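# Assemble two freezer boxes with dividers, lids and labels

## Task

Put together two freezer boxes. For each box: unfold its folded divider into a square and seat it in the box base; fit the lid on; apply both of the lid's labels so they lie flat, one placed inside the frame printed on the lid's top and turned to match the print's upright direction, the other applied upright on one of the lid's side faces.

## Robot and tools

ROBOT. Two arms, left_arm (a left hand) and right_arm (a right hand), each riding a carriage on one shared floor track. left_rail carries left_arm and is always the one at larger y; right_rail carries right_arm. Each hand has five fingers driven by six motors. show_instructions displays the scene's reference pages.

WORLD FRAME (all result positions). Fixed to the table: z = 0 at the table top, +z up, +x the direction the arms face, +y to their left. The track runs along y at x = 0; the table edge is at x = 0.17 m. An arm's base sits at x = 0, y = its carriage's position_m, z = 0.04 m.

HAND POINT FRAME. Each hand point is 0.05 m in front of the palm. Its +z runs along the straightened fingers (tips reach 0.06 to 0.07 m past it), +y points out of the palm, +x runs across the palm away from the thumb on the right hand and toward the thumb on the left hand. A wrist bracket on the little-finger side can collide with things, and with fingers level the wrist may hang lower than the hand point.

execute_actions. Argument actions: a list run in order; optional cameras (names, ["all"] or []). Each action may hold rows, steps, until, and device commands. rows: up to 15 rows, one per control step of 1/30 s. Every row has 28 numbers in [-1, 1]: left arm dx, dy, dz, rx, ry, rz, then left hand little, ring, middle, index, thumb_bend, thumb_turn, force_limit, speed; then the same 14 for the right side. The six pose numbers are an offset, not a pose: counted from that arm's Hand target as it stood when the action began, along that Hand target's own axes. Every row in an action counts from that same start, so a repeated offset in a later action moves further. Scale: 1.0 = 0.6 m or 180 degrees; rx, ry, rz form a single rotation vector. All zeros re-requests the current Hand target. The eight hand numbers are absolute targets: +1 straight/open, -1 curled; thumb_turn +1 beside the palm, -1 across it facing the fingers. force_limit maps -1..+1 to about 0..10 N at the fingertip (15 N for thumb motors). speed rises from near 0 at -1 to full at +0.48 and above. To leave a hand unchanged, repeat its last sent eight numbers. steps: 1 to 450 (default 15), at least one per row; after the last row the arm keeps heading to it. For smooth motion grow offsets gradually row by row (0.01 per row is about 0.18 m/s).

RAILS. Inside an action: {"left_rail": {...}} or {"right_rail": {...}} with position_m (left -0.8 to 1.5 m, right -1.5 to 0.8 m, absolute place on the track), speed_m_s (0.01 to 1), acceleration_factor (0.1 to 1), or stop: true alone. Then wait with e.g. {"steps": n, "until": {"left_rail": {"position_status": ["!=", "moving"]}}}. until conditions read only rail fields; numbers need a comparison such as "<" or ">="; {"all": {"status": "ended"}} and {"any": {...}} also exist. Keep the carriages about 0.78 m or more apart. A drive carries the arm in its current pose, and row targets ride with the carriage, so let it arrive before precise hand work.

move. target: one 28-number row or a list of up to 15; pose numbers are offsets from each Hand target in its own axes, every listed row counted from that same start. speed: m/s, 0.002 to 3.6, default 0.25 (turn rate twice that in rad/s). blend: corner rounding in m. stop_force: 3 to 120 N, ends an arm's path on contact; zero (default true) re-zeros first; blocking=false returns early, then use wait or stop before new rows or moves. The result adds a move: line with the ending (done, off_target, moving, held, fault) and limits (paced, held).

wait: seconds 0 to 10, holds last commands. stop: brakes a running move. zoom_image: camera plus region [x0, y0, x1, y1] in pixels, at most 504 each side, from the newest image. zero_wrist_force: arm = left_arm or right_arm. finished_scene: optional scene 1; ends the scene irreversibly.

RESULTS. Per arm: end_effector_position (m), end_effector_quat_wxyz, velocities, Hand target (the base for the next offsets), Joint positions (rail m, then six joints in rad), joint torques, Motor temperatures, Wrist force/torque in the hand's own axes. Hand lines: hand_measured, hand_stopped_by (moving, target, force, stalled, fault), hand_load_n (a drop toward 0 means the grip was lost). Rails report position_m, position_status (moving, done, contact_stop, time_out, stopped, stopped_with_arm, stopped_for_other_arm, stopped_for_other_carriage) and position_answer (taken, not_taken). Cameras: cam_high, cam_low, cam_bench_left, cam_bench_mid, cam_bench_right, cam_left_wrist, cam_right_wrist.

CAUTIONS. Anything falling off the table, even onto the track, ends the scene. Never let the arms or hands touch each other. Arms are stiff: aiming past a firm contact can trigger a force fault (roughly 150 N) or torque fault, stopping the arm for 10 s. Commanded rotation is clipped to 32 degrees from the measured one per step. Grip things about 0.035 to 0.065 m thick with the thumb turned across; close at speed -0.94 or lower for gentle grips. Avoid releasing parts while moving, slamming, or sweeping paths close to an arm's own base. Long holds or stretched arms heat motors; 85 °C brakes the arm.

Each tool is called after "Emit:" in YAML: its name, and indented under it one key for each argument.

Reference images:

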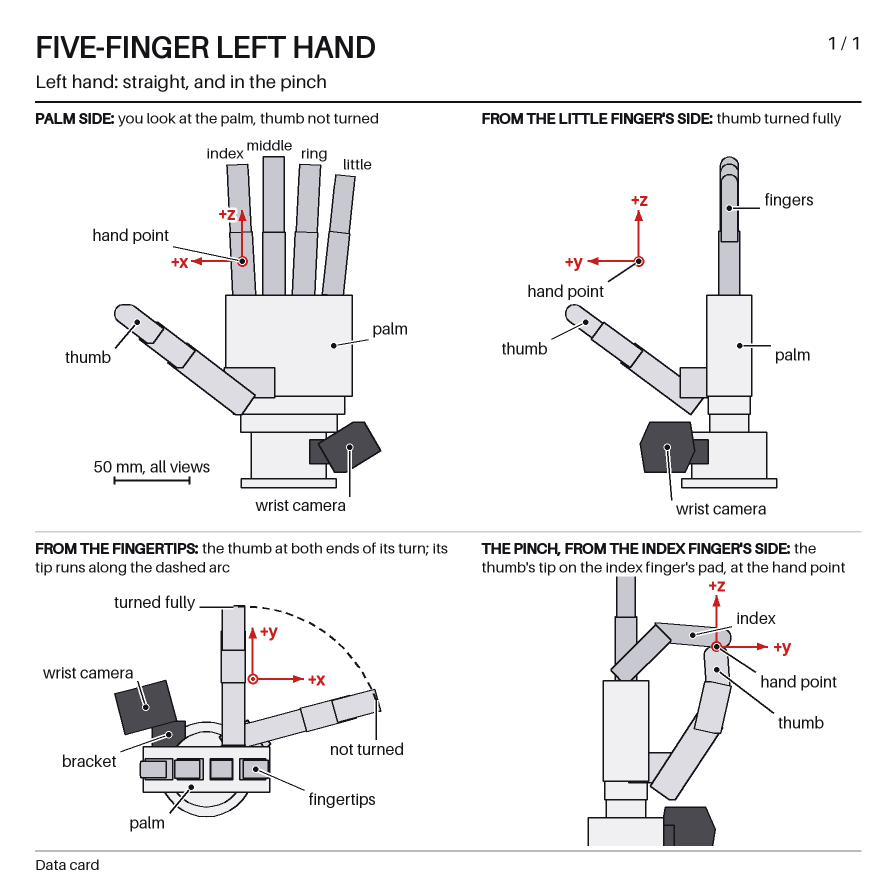

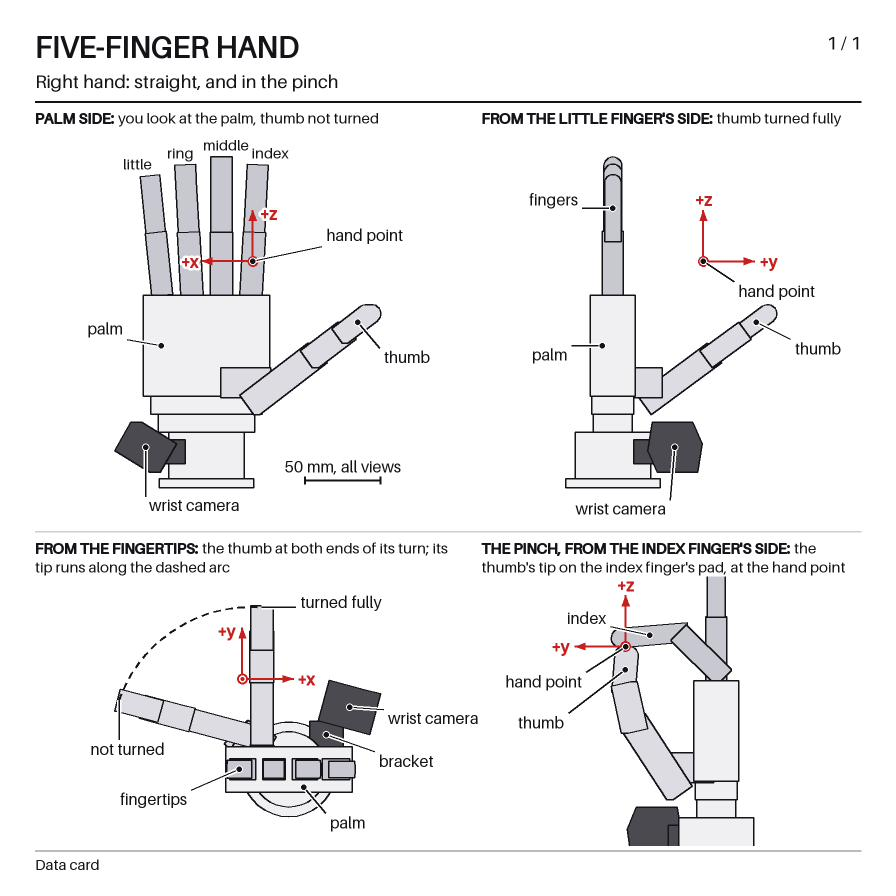

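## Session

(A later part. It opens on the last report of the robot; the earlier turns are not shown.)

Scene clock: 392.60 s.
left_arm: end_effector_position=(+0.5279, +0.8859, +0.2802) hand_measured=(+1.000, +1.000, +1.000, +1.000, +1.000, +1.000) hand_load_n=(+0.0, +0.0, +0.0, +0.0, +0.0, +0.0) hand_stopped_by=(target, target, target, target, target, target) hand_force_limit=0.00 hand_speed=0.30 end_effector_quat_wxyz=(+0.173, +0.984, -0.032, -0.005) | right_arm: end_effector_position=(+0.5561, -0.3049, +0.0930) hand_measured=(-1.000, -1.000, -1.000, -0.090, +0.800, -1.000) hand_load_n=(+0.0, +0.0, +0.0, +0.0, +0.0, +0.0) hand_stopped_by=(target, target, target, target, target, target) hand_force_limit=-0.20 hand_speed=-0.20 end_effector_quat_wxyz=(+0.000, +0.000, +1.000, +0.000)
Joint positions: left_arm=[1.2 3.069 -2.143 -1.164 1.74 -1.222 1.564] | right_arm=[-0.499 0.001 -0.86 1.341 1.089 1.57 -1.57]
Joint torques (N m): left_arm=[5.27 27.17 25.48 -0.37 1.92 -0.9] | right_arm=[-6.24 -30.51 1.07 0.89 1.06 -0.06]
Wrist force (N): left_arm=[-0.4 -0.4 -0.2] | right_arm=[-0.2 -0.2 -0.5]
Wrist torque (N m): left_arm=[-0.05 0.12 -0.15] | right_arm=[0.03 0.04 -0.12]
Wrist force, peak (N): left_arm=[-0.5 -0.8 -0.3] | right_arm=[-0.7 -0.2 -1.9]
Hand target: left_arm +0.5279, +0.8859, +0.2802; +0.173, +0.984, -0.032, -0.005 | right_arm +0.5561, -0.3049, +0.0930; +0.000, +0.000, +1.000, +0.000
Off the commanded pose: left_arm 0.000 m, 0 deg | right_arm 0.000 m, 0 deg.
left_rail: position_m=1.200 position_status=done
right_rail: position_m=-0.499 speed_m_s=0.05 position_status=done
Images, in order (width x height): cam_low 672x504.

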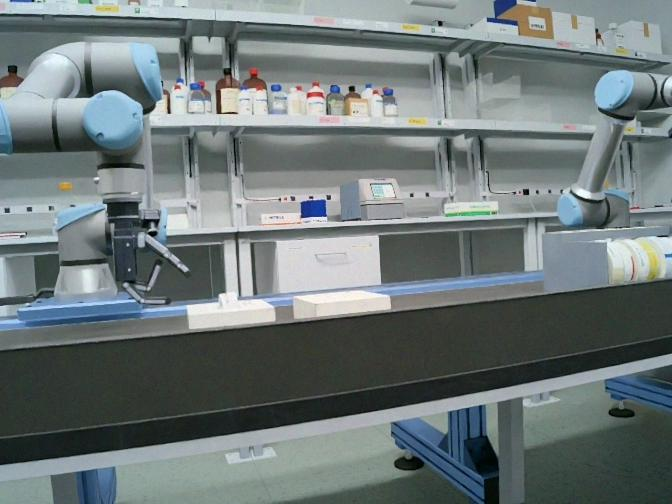

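Emit:
move:
  target:
    - [0,0,0,0,0,0,1,1,1,1,1,1,0,0.3,0,0,0.01,0,0,0,-1,-1,-1,-0.09,0.8,-1,-0.2,-0.2]
    - [0,0,0,0,0,0,1,1,1,1,1,1,0,0.3,0,0.1165,0.01,0,0,0,-1,-1,-1,-0.09,0.8,-1,-0.2,-0.2]
  speed: [0.05, 0.12]
  blend: [0.003, 0]
  cameras: ["cam_low", "cam_right_wrist", "cam_bench_mid"]

Emit:
zoom_image:
  camera: "cam_low"
  region: [150, 270, 290, 350]

Emit:
zoom_image:
  camera: "cam_right_wrist"
  region: [330, 200, 530, 400]

Emit:
zoom_image:
  camera: "cam_bench_mid"
  region: [260, 380, 400, 482]

Scene clock: 394.33 s.
left_arm: end_effector_position=(+0.5279, +0.8859, +0.2802) hand_measured=(+1.000, +1.000, +1.000, +1.000, +1.000, +1.000) hand_load_n=(+0.0, +0.0, +0.0, +0.0, +0.0, +0.0) hand_stopped_by=(target, target, target, target, target, target) hand_force_limit=0.00 hand_speed=0.30 end_effector_quat_wxyz=(+0.173, +0.984, -0.032, -0.005) | right_arm: end_effector_position=(+0.5561, -0.2351, +0.0871) hand_measured=(-1.000, -1.000, -1.000, -0.090, +0.800, -1.000) hand_load_n=(+0.0, +0.0, +0.0, +0.0, +0.0, +0.0) hand_stopped_by=(target, target, target, target, target, target) hand_force_limit=-0.20 hand_speed=-0.20 end_effector_quat_wxyz=(+0.000, +0.000, +1.000, +0.000)
Joint positions: left_arm=[1.2 3.069 -2.143 -1.164 1.74 -1.222 1.564] | right_arm=[-0.499 0.131 -0.806 1.259 1.117 1.57 -1.439]
Joint torques (N m): left_arm=[5.18 25.71 24.69 -0.23 1.87 -0.94] | right_arm=[9.32 -31.21 -37.24 4.91 2.23 1.33]
Wrist force (N): left_arm=[-0.3 -0.4 -0.5] | right_arm=[-0.1 -0.4 -1.1]
Wrist torque (N m): left_arm=[-0.03 0.10 -0.14] | right_arm=[0.01 0.04 -0.13]
Wrist force, peak (N): left_arm=[-0.7 -0.5 -0.4] | right_arm=[-0.4 -1.6 -0.4]
Hand target: left_arm +0.5279, +0.8859, +0.2802; +0.173, +0.984, -0.032, -0.005 | right_arm +0.5561, -0.2350, +0.0871; +0.000, +0.000, +1.000, +0.000
Off the commanded pose: left_arm 0.000 m, 0 deg | right_arm 0.000 m, 0 deg.
left_rail: position_m=1.200 position_status=done
right_rail: position_m=-0.499 speed_m_s=0.05 position_status=done
move: done
camera_calibration:
cam_right_wrist: T_world_to_cam=[[-0.252532, 0.967275, -0.0246317, 0.37525], [0.797269, 0.222437, 0.561145, -0.447713], [0.54826, 0.122069, -0.827351, -0.0945675], [0, 0, 0, 1]] pos_world=[0.503558, -0.251838, 0.182234]
Images, in order (width x height): cam_low 672x504, cam_bench_mid 672x504, cam_right_wrist 616x616.

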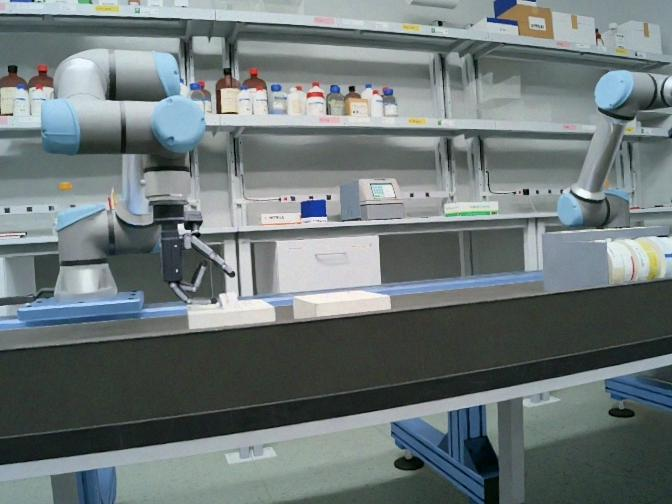

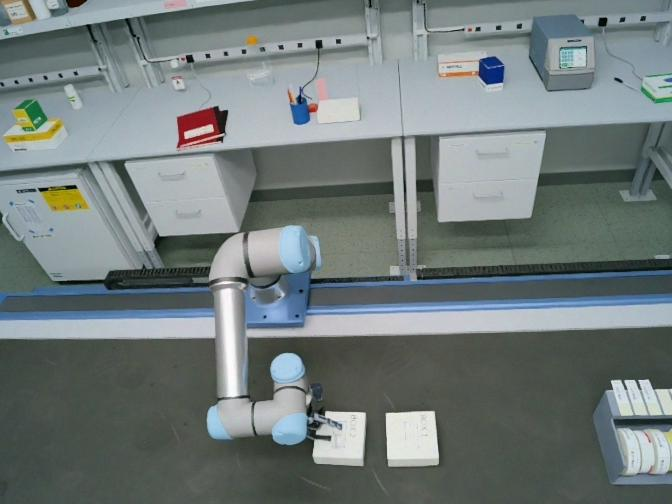

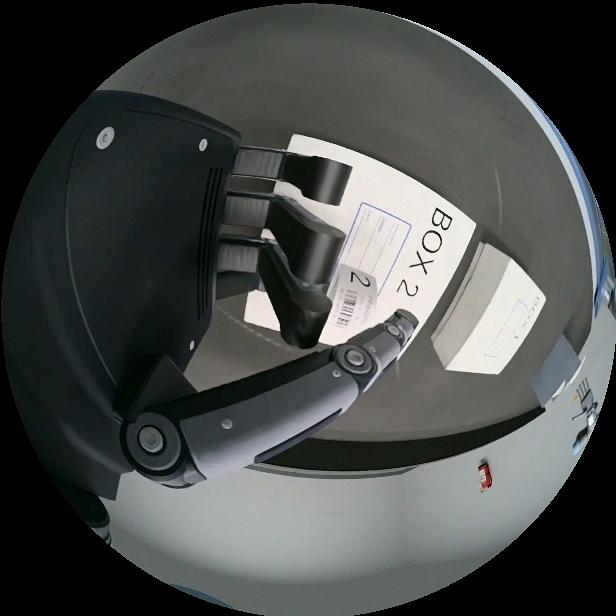

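Scaled by 3.600 from the camera's 672x504 image, which has a finer 960x720 frame.

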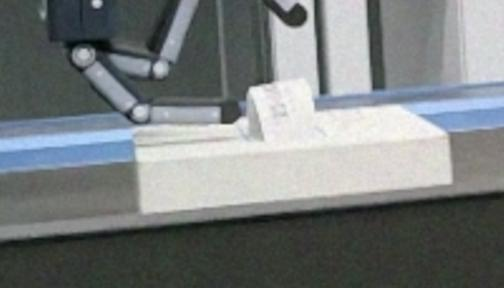

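Scaled by 2.520 from the camera's 616x616 image, which has a finer 880x880 frame.

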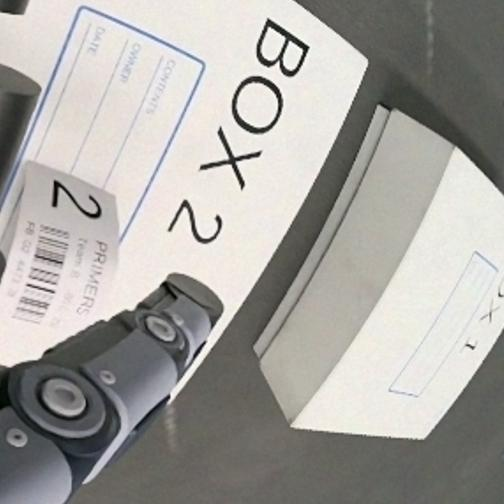

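Scaled by 3.600 from the camera's 672x504 image, which has a finer 960x720 frame.

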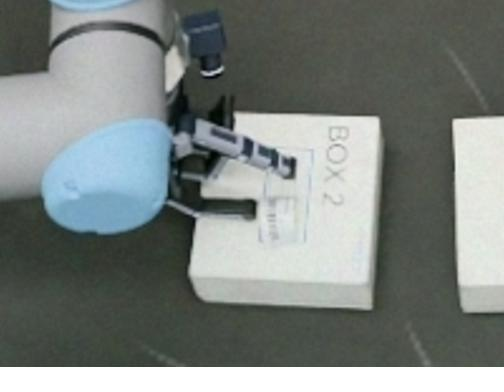

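Emit:
move:
  target: [0,0,0,0,0,0,1,1,1,1,1,1,0,0.3,0,0.07,0,0,0,0,-1,-1,-1,-0.09,0.8,-1,-0.2,-0.2]
  speed: 0.06
  cameras: ["cam_low", "cam_right_wrist", "cam_bench_mid"]

Emit:
zoom_image:
  camera: "cam_low"
  region: [150, 270, 290, 350]

Emit:
zoom_image:
  camera: "cam_bench_mid"
  region: [260, 380, 400, 482]

Scene clock: 396.07 s.
left_arm: end_effector_position=(+0.5279, +0.8859, +0.2802) hand_measured=(+1.000, +1.000, +1.000, +1.000, +1.000, +1.000) hand_load_n=(+0.0, +0.0, +0.0, +0.0, +0.0, +0.0) hand_stopped_by=(target, target, target, target, target, target) hand_force_limit=0.00 hand_speed=0.30 end_effector_quat_wxyz=(+0.173, +0.984, -0.032, -0.005) | right_arm: end_effector_position=(+0.5561, -0.1930, +0.0871) hand_measured=(-1.000, -1.000, -1.000, -0.090, +0.800, -1.000) hand_load_n=(+0.0, +0.0, +0.5, +0.0, +0.0, +0.0) hand_stopped_by=(target, target, target, target, target, target) hand_force_limit=-0.20 hand_speed=-0.20 end_effector_quat_wxyz=(+0.000, +0.000, +1.000, +0.000)
Joint positions: left_arm=[1.2 3.069 -2.143 -1.164 1.74 -1.222 1.564] | right_arm=[-0.499 0.206 -0.767 1.188 1.149 1.57 -1.365]
Joint torques (N m): left_arm=[4.07 26.68 24.71 -0.45 2.07 -0.99] | right_arm=[14.32 -33.71 -36.53 4.96 1.73 1.08]
Wrist force (N): left_arm=[-0.5 -0.5 -0.3] | right_arm=[-0.3 -0.5 -0.7]
Wrist torque (N m): left_arm=[-0.06 0.13 -0.15] | right_arm=[0.00 0.08 -0.13]
Wrist force, peak (N): left_arm=[-0.7 -0.6 -0.4] | right_arm=[-0.8 -1.9 -0.9]
Hand target: left_arm +0.5279, +0.8859, +0.2802; +0.173, +0.984, -0.032, -0.005 | right_arm +0.5561, -0.1930, +0.0871; +0.000, +0.000, +1.000, +0.000
Off the commanded pose: left_arm 0.000 m, 0 deg | right_arm 0.000 m, 0 deg.
left_rail: position_m=1.200 position_status=done
right_rail: position_m=-0.499 speed_m_s=0.05 position_status=done
move: done
camera_calibration:
cam_right_wrist: T_world_to_cam=[[-0.252508, 0.967285, -0.0244977, 0.334592], [0.797282, 0.222341, 0.561165, -0.457141], [0.548254, 0.122167, -0.827341, -0.0995897], [0, 0, 0, 1]] pos_world=[0.503558, -0.209838, 0.182334]
Images, in order (width x height): cam_low 672x504, cam_bench_mid 672x504, cam_right_wrist 616x616.

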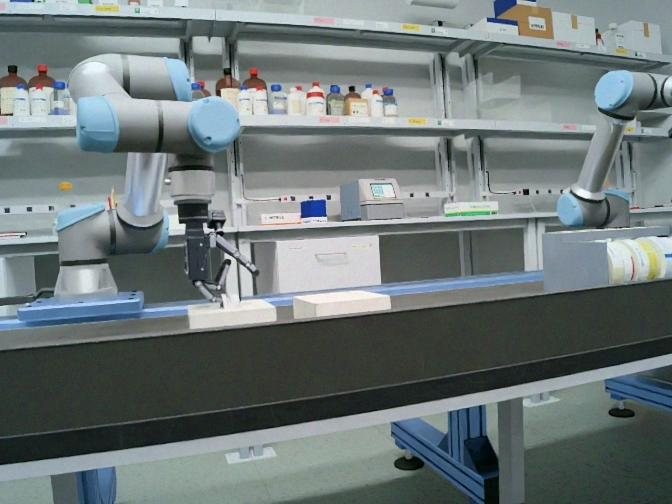

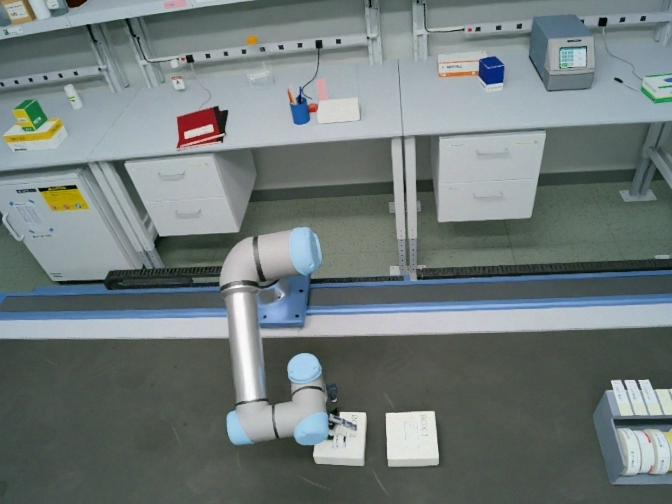

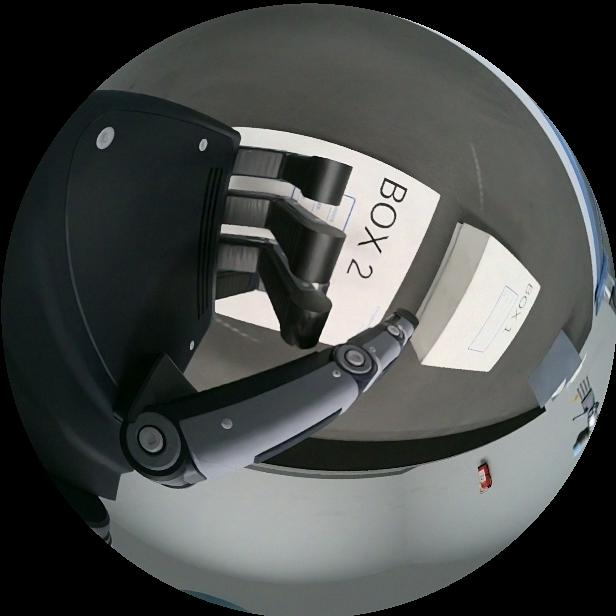

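Scaled by 3.600 from the camera's 672x504 image, which has a finer 960x720 frame.

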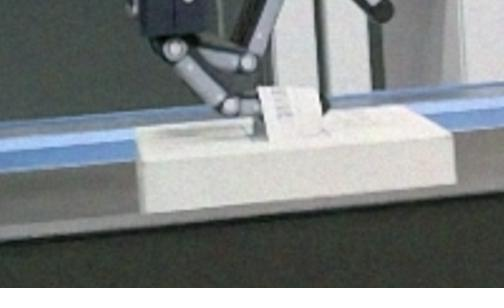

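Scaled by 3.600 from the camera's 672x504 image, which has a finer 960x720 frame.

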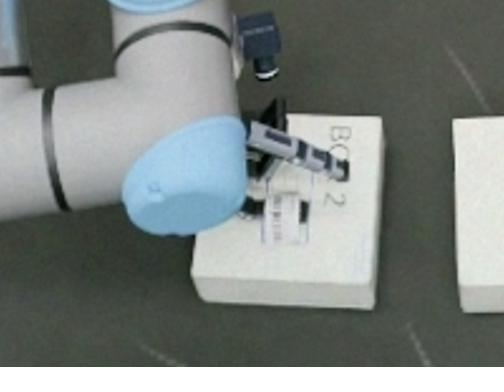

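Emit:
move:
  target: [0,0,0,0,0,0,1,1,1,1,1,1,0,0.3,0.05,0,0,0,0,0,-1,-1,-1,-0.09,0.8,-1,-0.2,-0.2]
  speed: 0.04
  cameras: ["cam_low", "cam_bench_mid"]

Emit:
zoom_image:
  camera: "cam_low"
  region: [150, 270, 290, 350]

Emit:
zoom_image:
  camera: "cam_bench_mid"
  region: [260, 380, 400, 482]

Scene clock: 397.47 s.
left_arm: end_effector_position=(+0.5279, +0.8859, +0.2802) hand_measured=(+1.000, +1.000, +1.000, +1.000, +1.000, +1.000) hand_load_n=(+0.0, +0.0, +0.0, +0.0, +0.0, +0.0) hand_stopped_by=(target, target, target, target, target, target) hand_force_limit=0.00 hand_speed=0.30 end_effector_quat_wxyz=(+0.173, +0.984, -0.032, -0.005) | right_arm: end_effector_position=(+0.5262, -0.1930, +0.0871) hand_measured=(-1.000, -1.000, -1.000, -0.090, +0.800, -1.000) hand_load_n=(+0.0, +0.0, +0.0, +0.5, +0.0, +0.0) hand_stopped_by=(target, target, target, target, target, target) hand_force_limit=-0.20 hand_speed=-0.20 end_effector_quat_wxyz=(+0.000, +0.000, +1.000, +0.000)
Joint positions: left_arm=[1.2 3.069 -2.143 -1.164 1.74 -1.222 1.564] | right_arm=[-0.499 0.218 -0.829 1.302 1.097 1.57 -1.353]
Joint torques (N m): left_arm=[4.59 26.52 24.89 -0.49 1.96 -0.94] | right_arm=[11.84 -68.16 -1.71 1.29 0.67 1.1]
Wrist force (N): left_arm=[-0.6 -0.3 -0.6] | right_arm=[-0.6 0.3 -0.5]
Wrist torque (N m): left_arm=[-0.01 0.14 -0.16] | right_arm=[0.09 0.05 -0.13]
Wrist force, peak (N): left_arm=[-0.7 -0.6 -0.3] | right_arm=[-0.6 -0.3 -1.2]
Hand target: left_arm +0.5279, +0.8859, +0.2802; +0.173, +0.984, -0.032, -0.005 | right_arm +0.5261, -0.1930, +0.0871; +0.000, +0.000, +1.000, +0.000
Off the commanded pose: left_arm 0.000 m, 0 deg | right_arm 0.000 m, 0 deg.
left_rail: position_m=1.200 position_status=done
right_rail: position_m=-0.499 speed_m_s=0.05 position_status=done
move: done
Images, in order (width x height): cam_low 672x504, cam_bench_mid 672x504.

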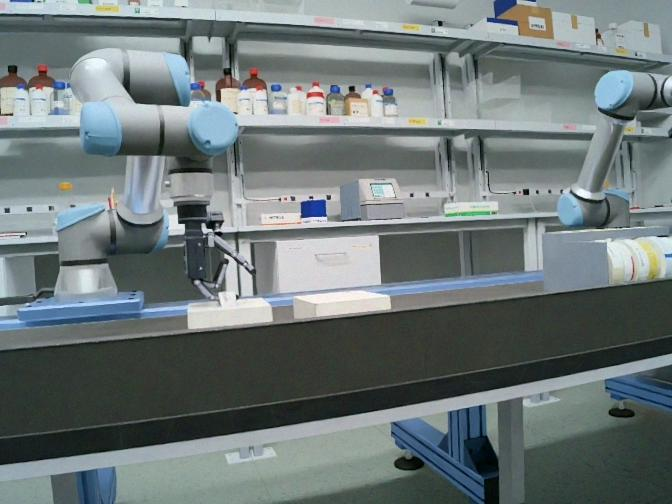

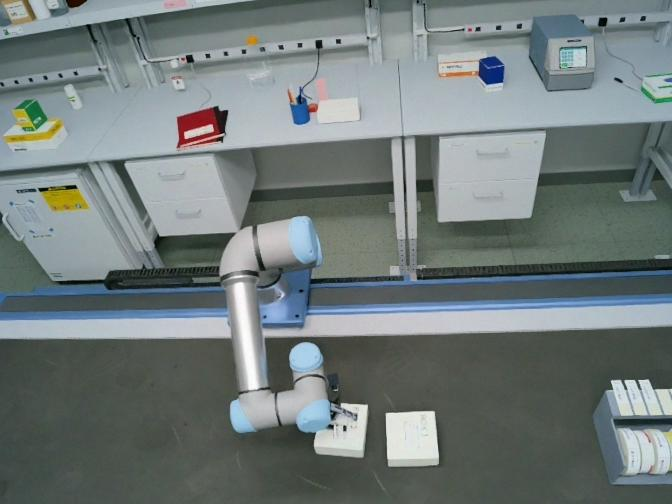

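Scaled by 3.600 from the camera's 672x504 image, which has a finer 960x720 frame.

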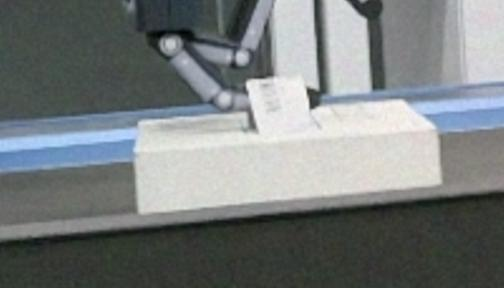

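Scaled by 3.600 from the camera's 672x504 image, which has a finer 960x720 frame.

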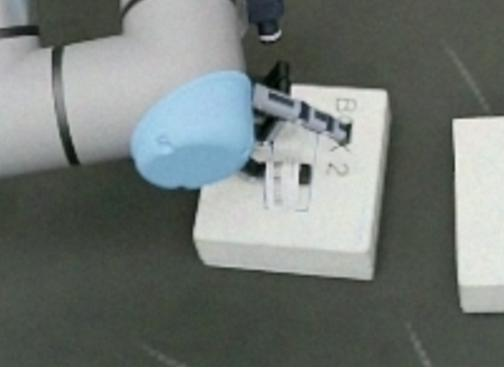

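Emit:
execute_actions:
  actions:
    - {"left_rail": {"position_m": 0.3, "speed_m_s": 0.9, "acceleration_factor": 0.8}, "rows": [[0,0,0,0,0,0,1,1,1,1,1,1,0,0.3,0,0,0,0,0,0,-1,-1,-1,-0.09,0.8,1,-0.2,0.0]], "steps": 75, "until": {"left_rail": {"position_status": ["!=", "moving"]}}}
  cameras: ["cam_high", "cam_bench_mid", "cam_low", "cam_right_wrist"]

Emit:
zoom_image:
  camera: "cam_high"
  region: [170, 310, 370, 460]

Emit:
zoom_image:
  camera: "cam_bench_mid"
  region: [240, 370, 450, 490]

Emit:
zoom_image:
  camera: "cam_low"
  region: [150, 240, 310, 340]

Scene clock: 404.57 s.
left_arm: end_effector_position=(+0.5279, -0.0141, +0.2802) hand_measured=(+1.000, +1.000, +1.000, +1.000, +1.000, +1.000) hand_load_n=(+0.0, +0.5, +0.0, +0.0, +0.0, +0.0) hand_stopped_by=(target, target, target, target, target, target) hand_force_limit=0.00 hand_speed=0.30 end_effector_quat_wxyz=(+0.173, +0.984, -0.032, -0.005) | right_arm: end_effector_position=(+0.5261, -0.1930, +0.0871) hand_measured=(-1.000, -1.000, -1.000, -0.090, +0.800, +1.000) hand_load_n=(+0.0, +0.5, +0.0, +0.0, +0.0, +0.0) hand_stopped_by=(target, target, target, target, target, target) hand_force_limit=-0.20 hand_speed=0.00 end_effector_quat_wxyz=(+0.000, +0.000, +1.000, +0.000)
Joint positions: left_arm=[0.3 3.069 -2.143 -1.164 1.74 -1.222 1.564] | right_arm=[-0.499 0.218 -0.829 1.302 1.097 1.57 -1.353]
Joint torques (N m): left_arm=[3.75 27.23 24.9 -0.31 0.11 -0.82] | right_arm=[12.48 -67.18 -3.35 3.07 -1.72 0.53]
Wrist force (N): left_arm=[-0.6 -0.3 -0.2] | right_arm=[-0.5 -0.1 -0.8]
Wrist torque (N m): left_arm=[-0.04 0.15 -0.16] | right_arm=[0.05 0.07 -0.13]
Wrist force, peak (N): left_arm=[-1.0 1.4 0.4] | right_arm=[-0.4 -0.1 -1.3]
Hand target: left_arm +0.5279, -0.0141, +0.2802; +0.173, +0.984, -0.032, -0.005 | right_arm +0.5261, -0.1930, +0.0871; +0.000, +0.000, +1.000, +0.000
Off the commanded pose: left_arm 0.000 m, 0 deg | right_arm 0.000 m, 0 deg.
left_rail: position_m=0.300 speed_m_s=0.90 position_status=done
right_rail: position_m=-0.499 speed_m_s=0.05 position_status=done
camera_calibration:
cam_right_wrist: T_world_to_cam=[[-0.252532, 0.967275, -0.0246317, 0.326952], [0.797269, 0.222437, 0.561145, -0.433159], [0.54826, 0.122069, -0.827351, -0.0832588], [0, 0, 0, 1]] pos_world=[0.473558, -0.209738, 0.182234]
Images, in order (width x height): cam_high 672x504, cam_low 672x504, cam_bench_mid 672x504, cam_right_wrist 616x616.

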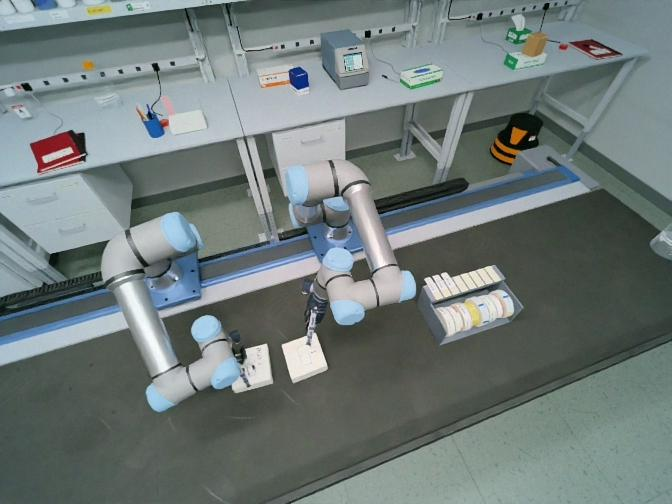

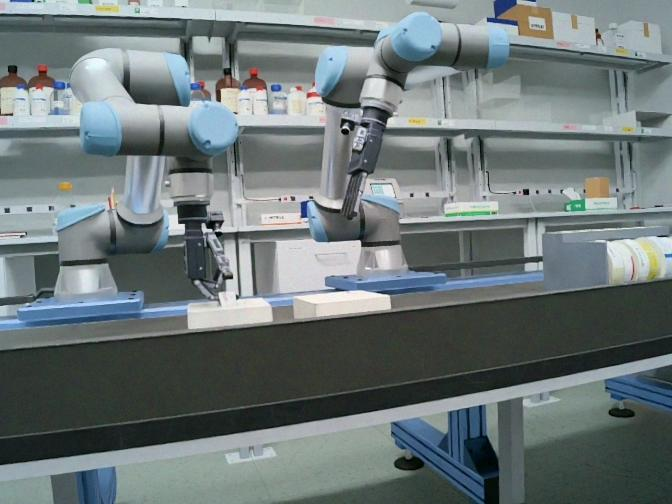

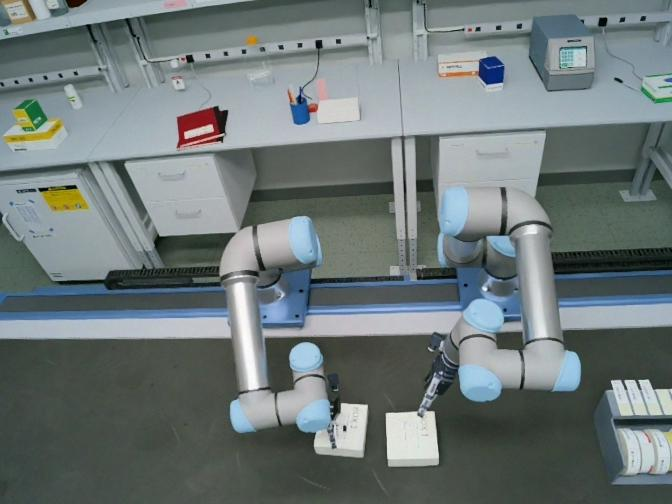

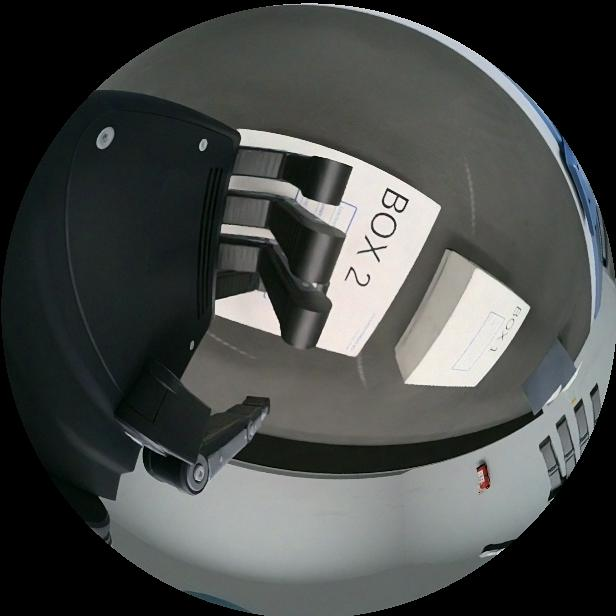

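Scaled by 2.520 from the camera's 672x504 image, which has a finer 960x720 frame.

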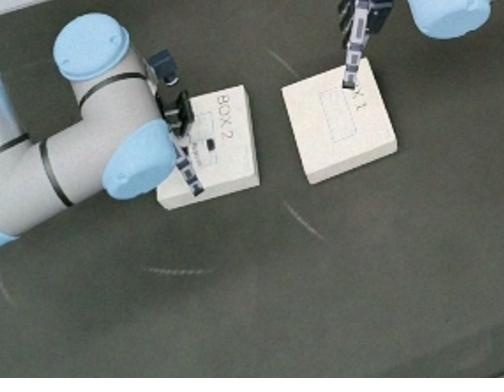

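Scaled by 2.400 from the camera's 672x504 image, which has a finer 960x720 frame.

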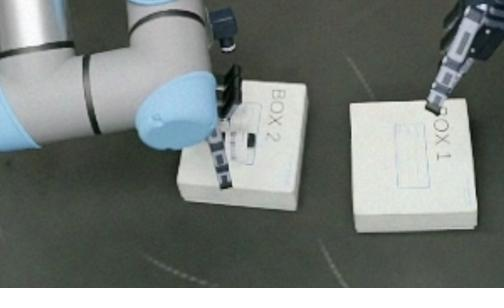

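Scaled by 3.150 from the camera's 672x504 image, which has a finer 960x720 frame.

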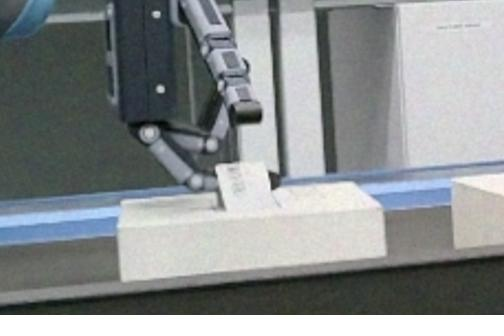

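Emit:
move:
  target: [0.148,0.1702,0.2655,-0.139,0,0,1,1,1,1,1,1,0,0.3,0,0,0,0,0,0,-1,-1,-1,-0.09,0.0,1,-0.2,0.0]
  speed: 0.2
  cameras: ["cam_high", "cam_low", "cam_bench_mid"]

Emit:
zoom_image:
  camera: "cam_high"
  region: [170, 310, 370, 460]

Emit:
zoom_image:
  camera: "cam_bench_mid"
  region: [280, 370, 420, 475]

Emit:
zoom_image:
  camera: "cam_low"
  region: [150, 240, 310, 340]

Scene clock: 409.53 s.
left_arm: end_effector_position=(+0.6066, -0.1701, +0.1655) hand_measured=(+1.000, +1.000, +1.000, +1.000, +1.000, +1.000) hand_load_n=(+0.0, +0.0, +0.0, +0.0, +0.0, +0.0) hand_stopped_by=(target, target, target, target, target, target) hand_force_limit=0.00 hand_speed=0.30 end_effector_quat_wxyz=(+0.383, +0.923, -0.031, -0.012) | right_arm: end_effector_position=(+0.5261, -0.1930, +0.0871) hand_measured=(-1.000, -1.000, -1.000, -0.090, +0.000, +1.000) hand_load_n=(+0.0, +0.0, +0.0, +0.0, +0.0, +0.0) hand_stopped_by=(target, target, target, target, target, target) hand_force_limit=-0.20 hand_speed=0.00 end_effector_quat_wxyz=(+0.000, +0.000, +1.000, +0.000)
Joint positions: left_arm=[0.3 2.952 -2.555 -0.913 2.02 -0.793 1.397] | right_arm=[-0.499 0.218 -0.829 1.302 1.097 1.57 -1.353]
Joint torques (N m): left_arm=[-8.61 33.81 26.96 -4.94 3.17 -0.98] | right_arm=[10.29 -63.72 -7.76 3.92 -1.76 -0.47]
Wrist force (N): left_arm=[-0.6 -0.4 0.3] | right_arm=[-0.5 -0.1 -0.8]
Wrist torque (N m): left_arm=[-0.14 0.15 -0.06] | right_arm=[0.05 0.07 -0.14]
Wrist force, peak (N): left_arm=[-0.1 -2.1 -1.3] | right_arm=[-0.9 -0.3 -0.9]
Hand target: left_arm +0.6066, -0.1701, +0.1655; +0.383, +0.923, -0.031, -0.012 | right_arm +0.5261, -0.1930, +0.0871; +0.000, +0.000, +1.000, +0.000
Off the commanded pose: left_arm 0.000 m, 0 deg | right_arm 0.000 m, 0 deg.
left_rail: position_m=0.300 speed_m_s=0.90 position_status=done
right_rail: position_m=-0.499 speed_m_s=0.05 position_status=done
move: done
Images, in order (width x height): cam_high 672x504, cam_low 672x504, cam_bench_mid 672x504.

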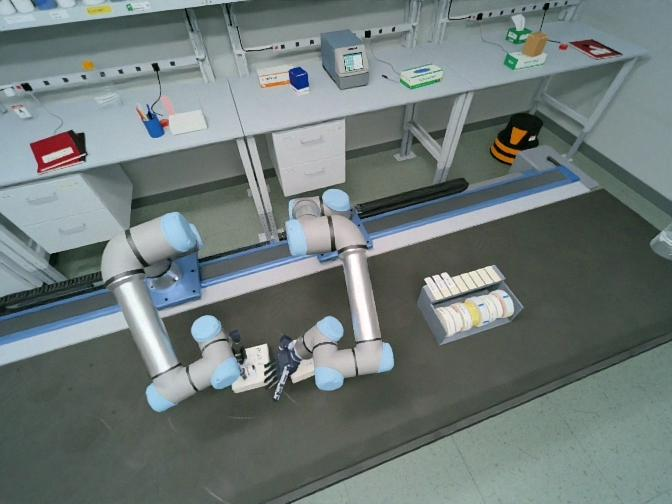

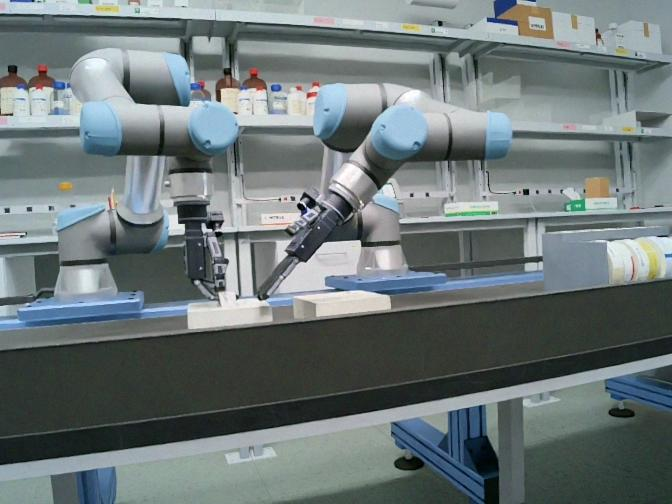

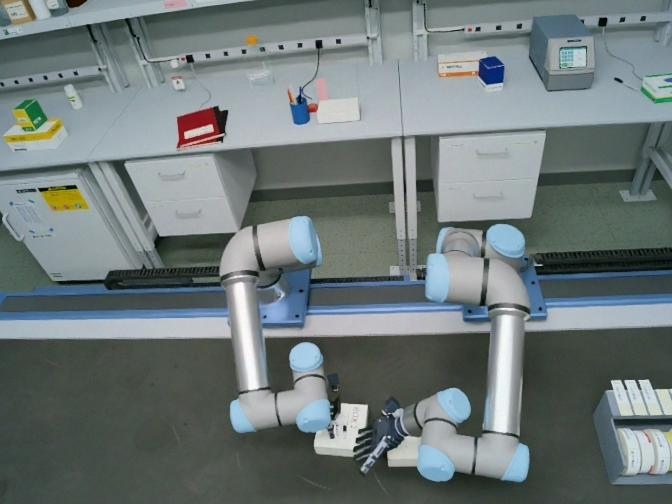

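Scaled by 2.520 from the camera's 672x504 image, which has a finer 960x720 frame.

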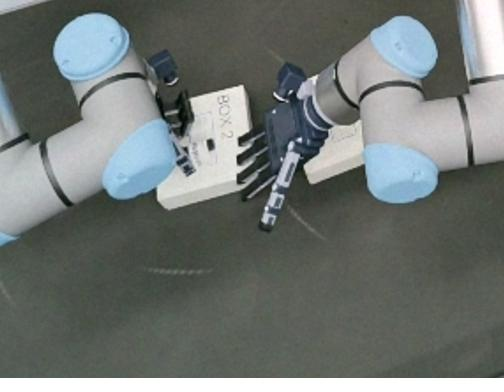

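Scaled by 3.600 from the camera's 672x504 image, which has a finer 960x720 frame.

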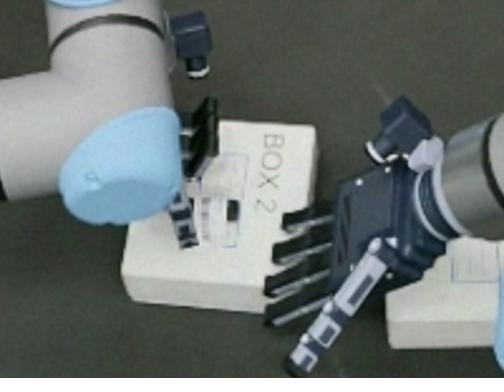

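Scaled by 3.150 from the camera's 672x504 image, which has a finer 960x720 frame.

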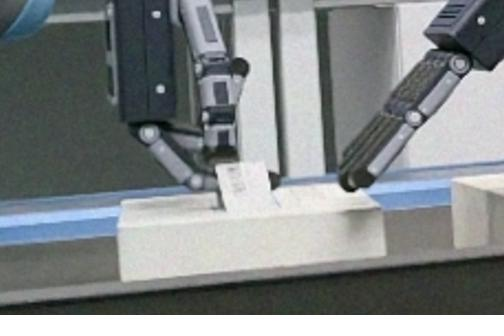

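Emit:
move:
  target: [-0.0067,-0.041,0.0415,0,0,0,1,1,1,1,1,1,0,0.3,0,0,0,0,0,0,-1,-1,-1,-0.09,0.0,1,-0.2,0.0]
  speed: 0.03
  stop_force: 8
  cameras: ["cam_low", "cam_bench_mid"]

Emit:
zoom_image:
  camera: "cam_low"
  region: [150, 240, 310, 340]

Emit:
zoom_image:
  camera: "cam_bench_mid"
  region: [280, 370, 420, 475]

Scene clock: 412.97 s.
left_arm: end_effector_position=(+0.6054, -0.1701, +0.1548) hand_measured=(+1.000, +1.000, +1.000, +1.000, +1.000, +1.000) hand_load_n=(+0.0, +0.0, -3.0, +0.0, +0.0, +0.0) hand_stopped_by=(target, target, target, target, target, target) hand_force_limit=0.00 hand_speed=0.30 end_effector_quat_wxyz=(+0.383, +0.923, -0.031, -0.012) | right_arm: end_effector_position=(+0.5261, -0.1930, +0.0871) hand_measured=(-1.000, -1.000, -1.000, -0.090, +0.000, +1.000) hand_load_n=(+0.0, +0.0, +0.0, +0.0, +0.0, +0.0) hand_stopped_by=(target, target, target, target, target, target) hand_force_limit=-0.20 hand_speed=0.00 end_effector_quat_wxyz=(+0.000, +0.000, +1.000, +0.000)
Joint positions: left_arm=[0.3 2.952 -2.562 -0.927 2.042 -0.793 1.396] | right_arm=[-0.499 0.218 -0.829 1.302 1.097 1.57 -1.353]
Joint torques (N m): left_arm=[2.92 81.03 25.97 -4.88 -1.06 1.18] | right_arm=[10.25 -63.26 -10.67 3.82 -1.64 -0.35]
Wrist force (N): left_arm=[0.1 2.5 -1.2] | right_arm=[-0.4 -0.1 -0.8]
Wrist torque (N m): left_arm=[-0.10 0.18 -0.08] | right_arm=[0.06 0.07 -0.13]
Wrist force, peak (N): left_arm=[0.7 5.9 -10.4] | right_arm=[-0.8 -0.2 -1.0]
Hand target: left_arm +0.6054, -0.1700, +0.1548; +0.383, +0.923, -0.031, -0.012 (not the last commanded pose) | right_arm +0.5261, -0.1930, +0.0871; +0.000, +0.000, +1.000, +0.000
Off the commanded pose: left_arm 0.025 m, 0 deg | right_arm 0.000 m, 0 deg.
left_rail: position_m=0.300 speed_m_s=0.90 position_status=done
right_rail: position_m=-0.499 speed_m_s=0.05 position_status=done
move: contact (left_arm)
Images, in order (width x height): cam_low 672x504, cam_bench_mid 672x504.

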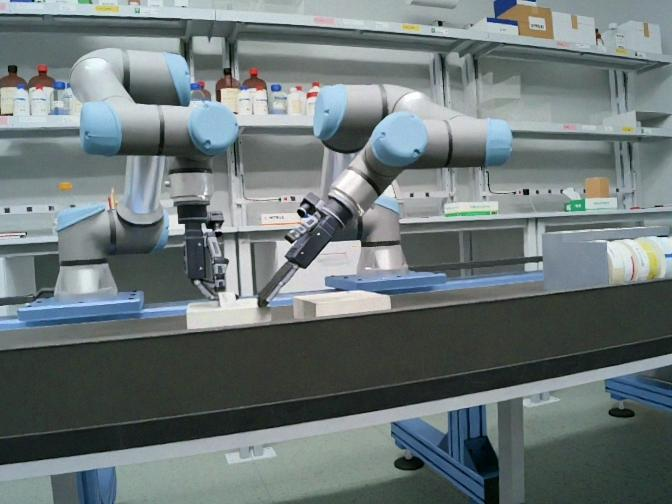

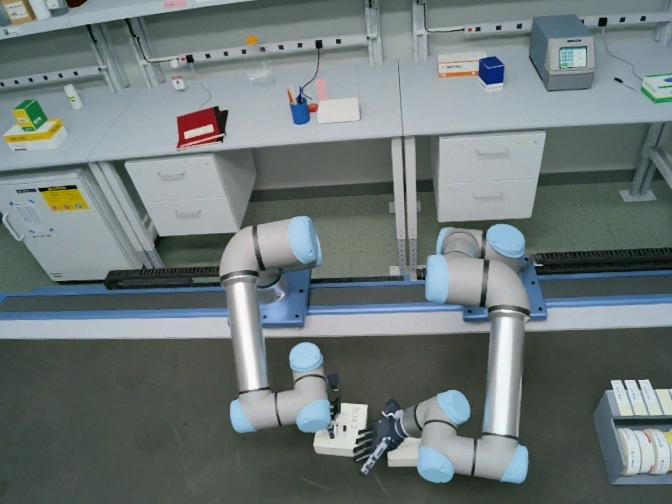

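Scaled by 3.150 from the camera's 672x504 image, which has a finer 960x720 frame.

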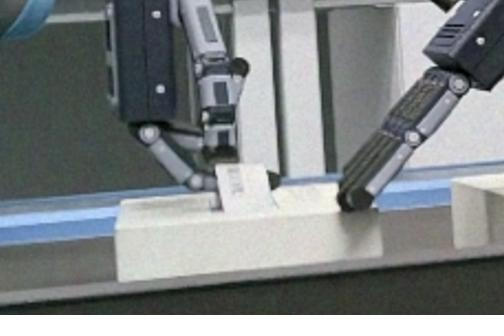

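Scaled by 3.600 from the camera's 672x504 image, which has a finer 960x720 frame.

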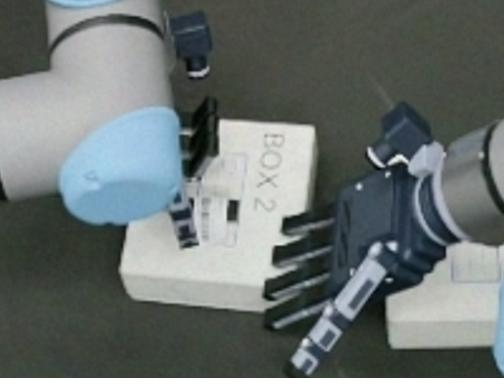

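Emit:
move:
  target: [0,-0.012,0.012,0,0,0,1,1,1,1,1,1,0,0.3,0,0,0,0,0,0,-1,-1,-1,-0.09,0.0,1,-0.2,0.0]
  speed: 0.02
  stop_force: 8

Emit:
move:
  target: [0,0,0,0,0,0,1,1,1,1,1,1,0,0.3,0.0417,0,0,0,0,0,-1,-1,-1,-0.09,0.0,1,-0.2,0.0]
  speed: 0.04
  cameras: ["cam_low", "cam_bench_mid", "cam_high"]

Emit:
zoom_image:
  camera: "cam_low"
  region: [150, 240, 310, 340]

Emit:
zoom_image:
  camera: "cam_bench_mid"
  region: [280, 370, 420, 475]

Scene clock: 414.70 s.
left_arm: end_effector_position=(+0.6055, -0.1701, +0.1536) hand_measured=(+1.000, +1.000, +1.000, +1.000, +1.000, +1.000) hand_load_n=(+0.0, +0.0, -4.5, +0.0, +0.0, +0.0) hand_stopped_by=(target, target, target, target, target, target) hand_force_limit=0.00 hand_speed=0.30 end_effector_quat_wxyz=(+0.383, +0.923, -0.031, -0.012) | right_arm: end_effector_position=(+0.5261, -0.1930, +0.0871) hand_measured=(-1.000, -1.000, -1.000, -0.090, +0.000, +1.000) hand_load_n=(+0.0, +0.0, +0.0, +0.5, +0.0, +0.0) hand_stopped_by=(target, target, target, target, target, target) hand_force_limit=-0.20 hand_speed=0.00 end_effector_quat_wxyz=(+0.000, +0.000, +1.000, +0.000)
Joint positions: left_arm=[0.3 2.952 -2.564 -0.928 2.045 -0.793 1.396] | right_arm=[-0.499 0.218 -0.829 1.302 1.097 1.57 -1.353]
Joint torques (N m): left_arm=[4.71 76.84 24.78 -4.84 -0.95 0.37] | right_arm=[9.02 -61.24 -11.68 3.81 -1.75 -0.77]
Wrist force (N): left_arm=[1.3 4.8 -5.5] | right_arm=[-0.4 -0.5 -0.7]
Wrist torque (N m): left_arm=[0.15 0.12 -0.07] | right_arm=[0.02 0.07 -0.14]
Wrist force, peak (N): left_arm=[-1.1 5.5 -11.0] | right_arm=[-0.5 -0.4 -1.0]
Hand target: left_arm +0.6055, -0.1701, +0.1536; +0.383, +0.923, -0.031, -0.012 (not the last commanded pose) | right_arm +0.5261, -0.1930, +0.0871; +0.000, +0.000, +1.000, +0.000
Off the commanded pose: left_arm 0.009 m, 0 deg | right_arm 0.000 m, 0 deg.
left_rail: position_m=0.300 speed_m_s=0.90 position_status=done
right_rail: position_m=-0.499 speed_m_s=0.05 position_status=done
move: contact (left_arm)

Scene clock: 415.77 s.
left_arm: end_effector_position=(+0.6055, -0.1701, +0.1536) hand_measured=(+1.000, +1.000, +1.000, +1.000, +1.000, +1.000) hand_load_n=(+0.0, +0.0, +0.0, -0.5, +0.0, +0.0) hand_stopped_by=(target, target, target, target, target, target) hand_force_limit=0.00 hand_speed=0.30 end_effector_quat_wxyz=(+0.383, +0.923, -0.031, -0.012) | right_arm: end_effector_position=(+0.5011, -0.1930, +0.0870) hand_measured=(-1.000, -1.000, -1.000, -0.090, +0.000, +1.000) hand_load_n=(+0.0, +0.0, +0.0, +0.0, +0.0, +0.5) hand_stopped_by=(target, target, target, target, target, target) hand_force_limit=-0.20 hand_speed=0.00 end_effector_quat_wxyz=(+0.000, +0.000, +1.000, +0.000)
Joint positions: left_arm=[0.3 2.952 -2.564 -0.928 2.045 -0.793 1.396] | right_arm=[-0.499 0.228 -0.878 1.391 1.057 1.57 -1.343]
Joint torques (N m): left_arm=[3.95 76.31 25.6 -1.19 2.14 -0.29] | right_arm=[13.06 -65.84 0.75 0.77 1.09 1.32]
Wrist force (N): left_arm=[-0.8 -0.3 0.3] | right_arm=[-0.3 0.0 -0.2]
Wrist torque (N m): left_arm=[-0.15 0.18 -0.07] | right_arm=[0.01 0.02 -0.10]
Wrist force, peak (N): left_arm=[1.2 4.7 -5.6] | right_arm=[-4.0 2.5 0.7]
Hand target: left_arm +0.6055, -0.1701, +0.1536; +0.383, +0.923, -0.031, -0.012 | right_arm +0.5011, -0.1930, +0.0870; +0.000, +0.000, +1.000, +0.000
Off the commanded pose: left_arm 0.000 m, 0 deg | right_arm 0.000 m, 0 deg.
left_rail: position_m=0.300 speed_m_s=0.90 position_status=done
right_rail: position_m=-0.499 speed_m_s=0.05 position_status=done
move: done
Images, in order (width x height): cam_high 672x504, cam_low 672x504, cam_bench_mid 672x504.

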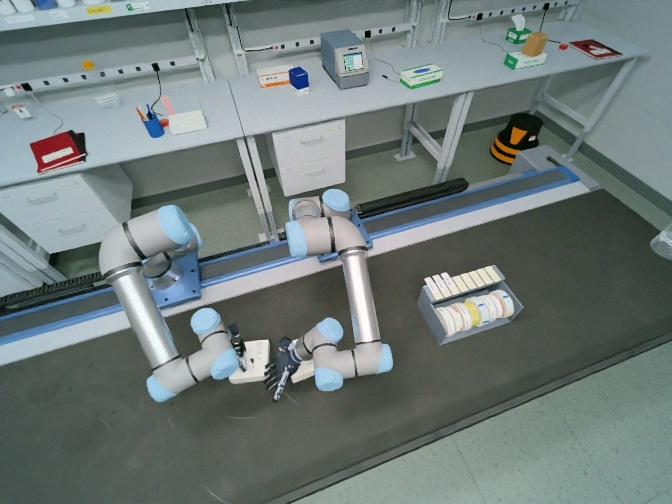

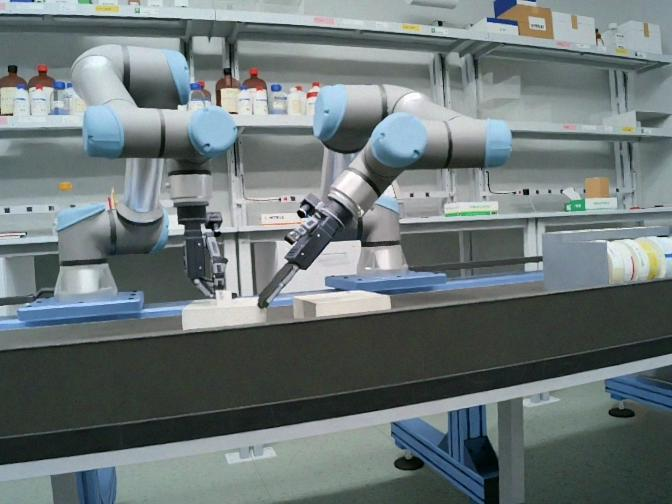

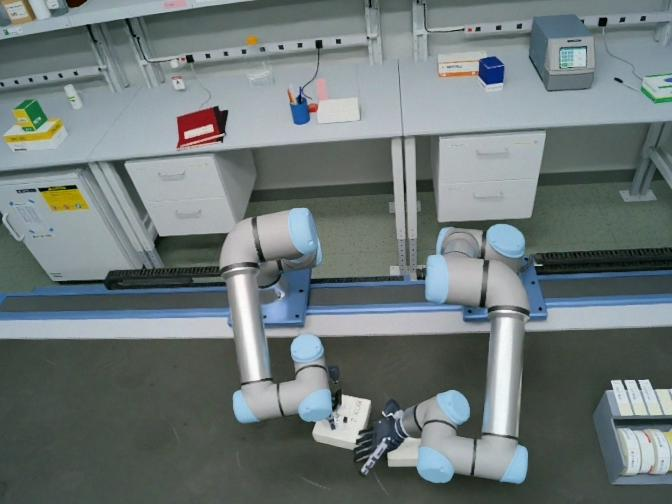

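Scaled by 3.150 from the camera's 672x504 image, which has a finer 960x720 frame.

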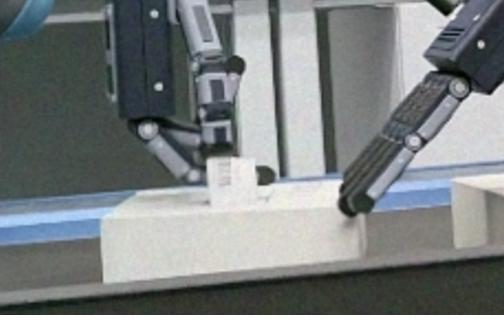

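Scaled by 3.600 from the camera's 672x504 image, which has a finer 960x720 frame.

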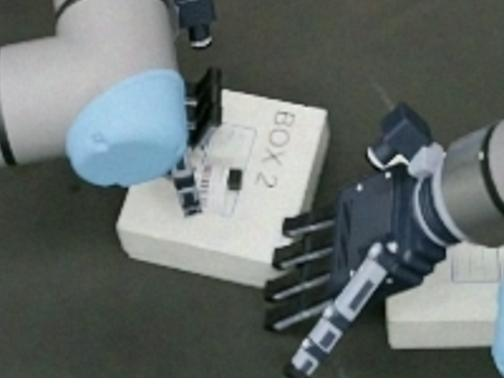

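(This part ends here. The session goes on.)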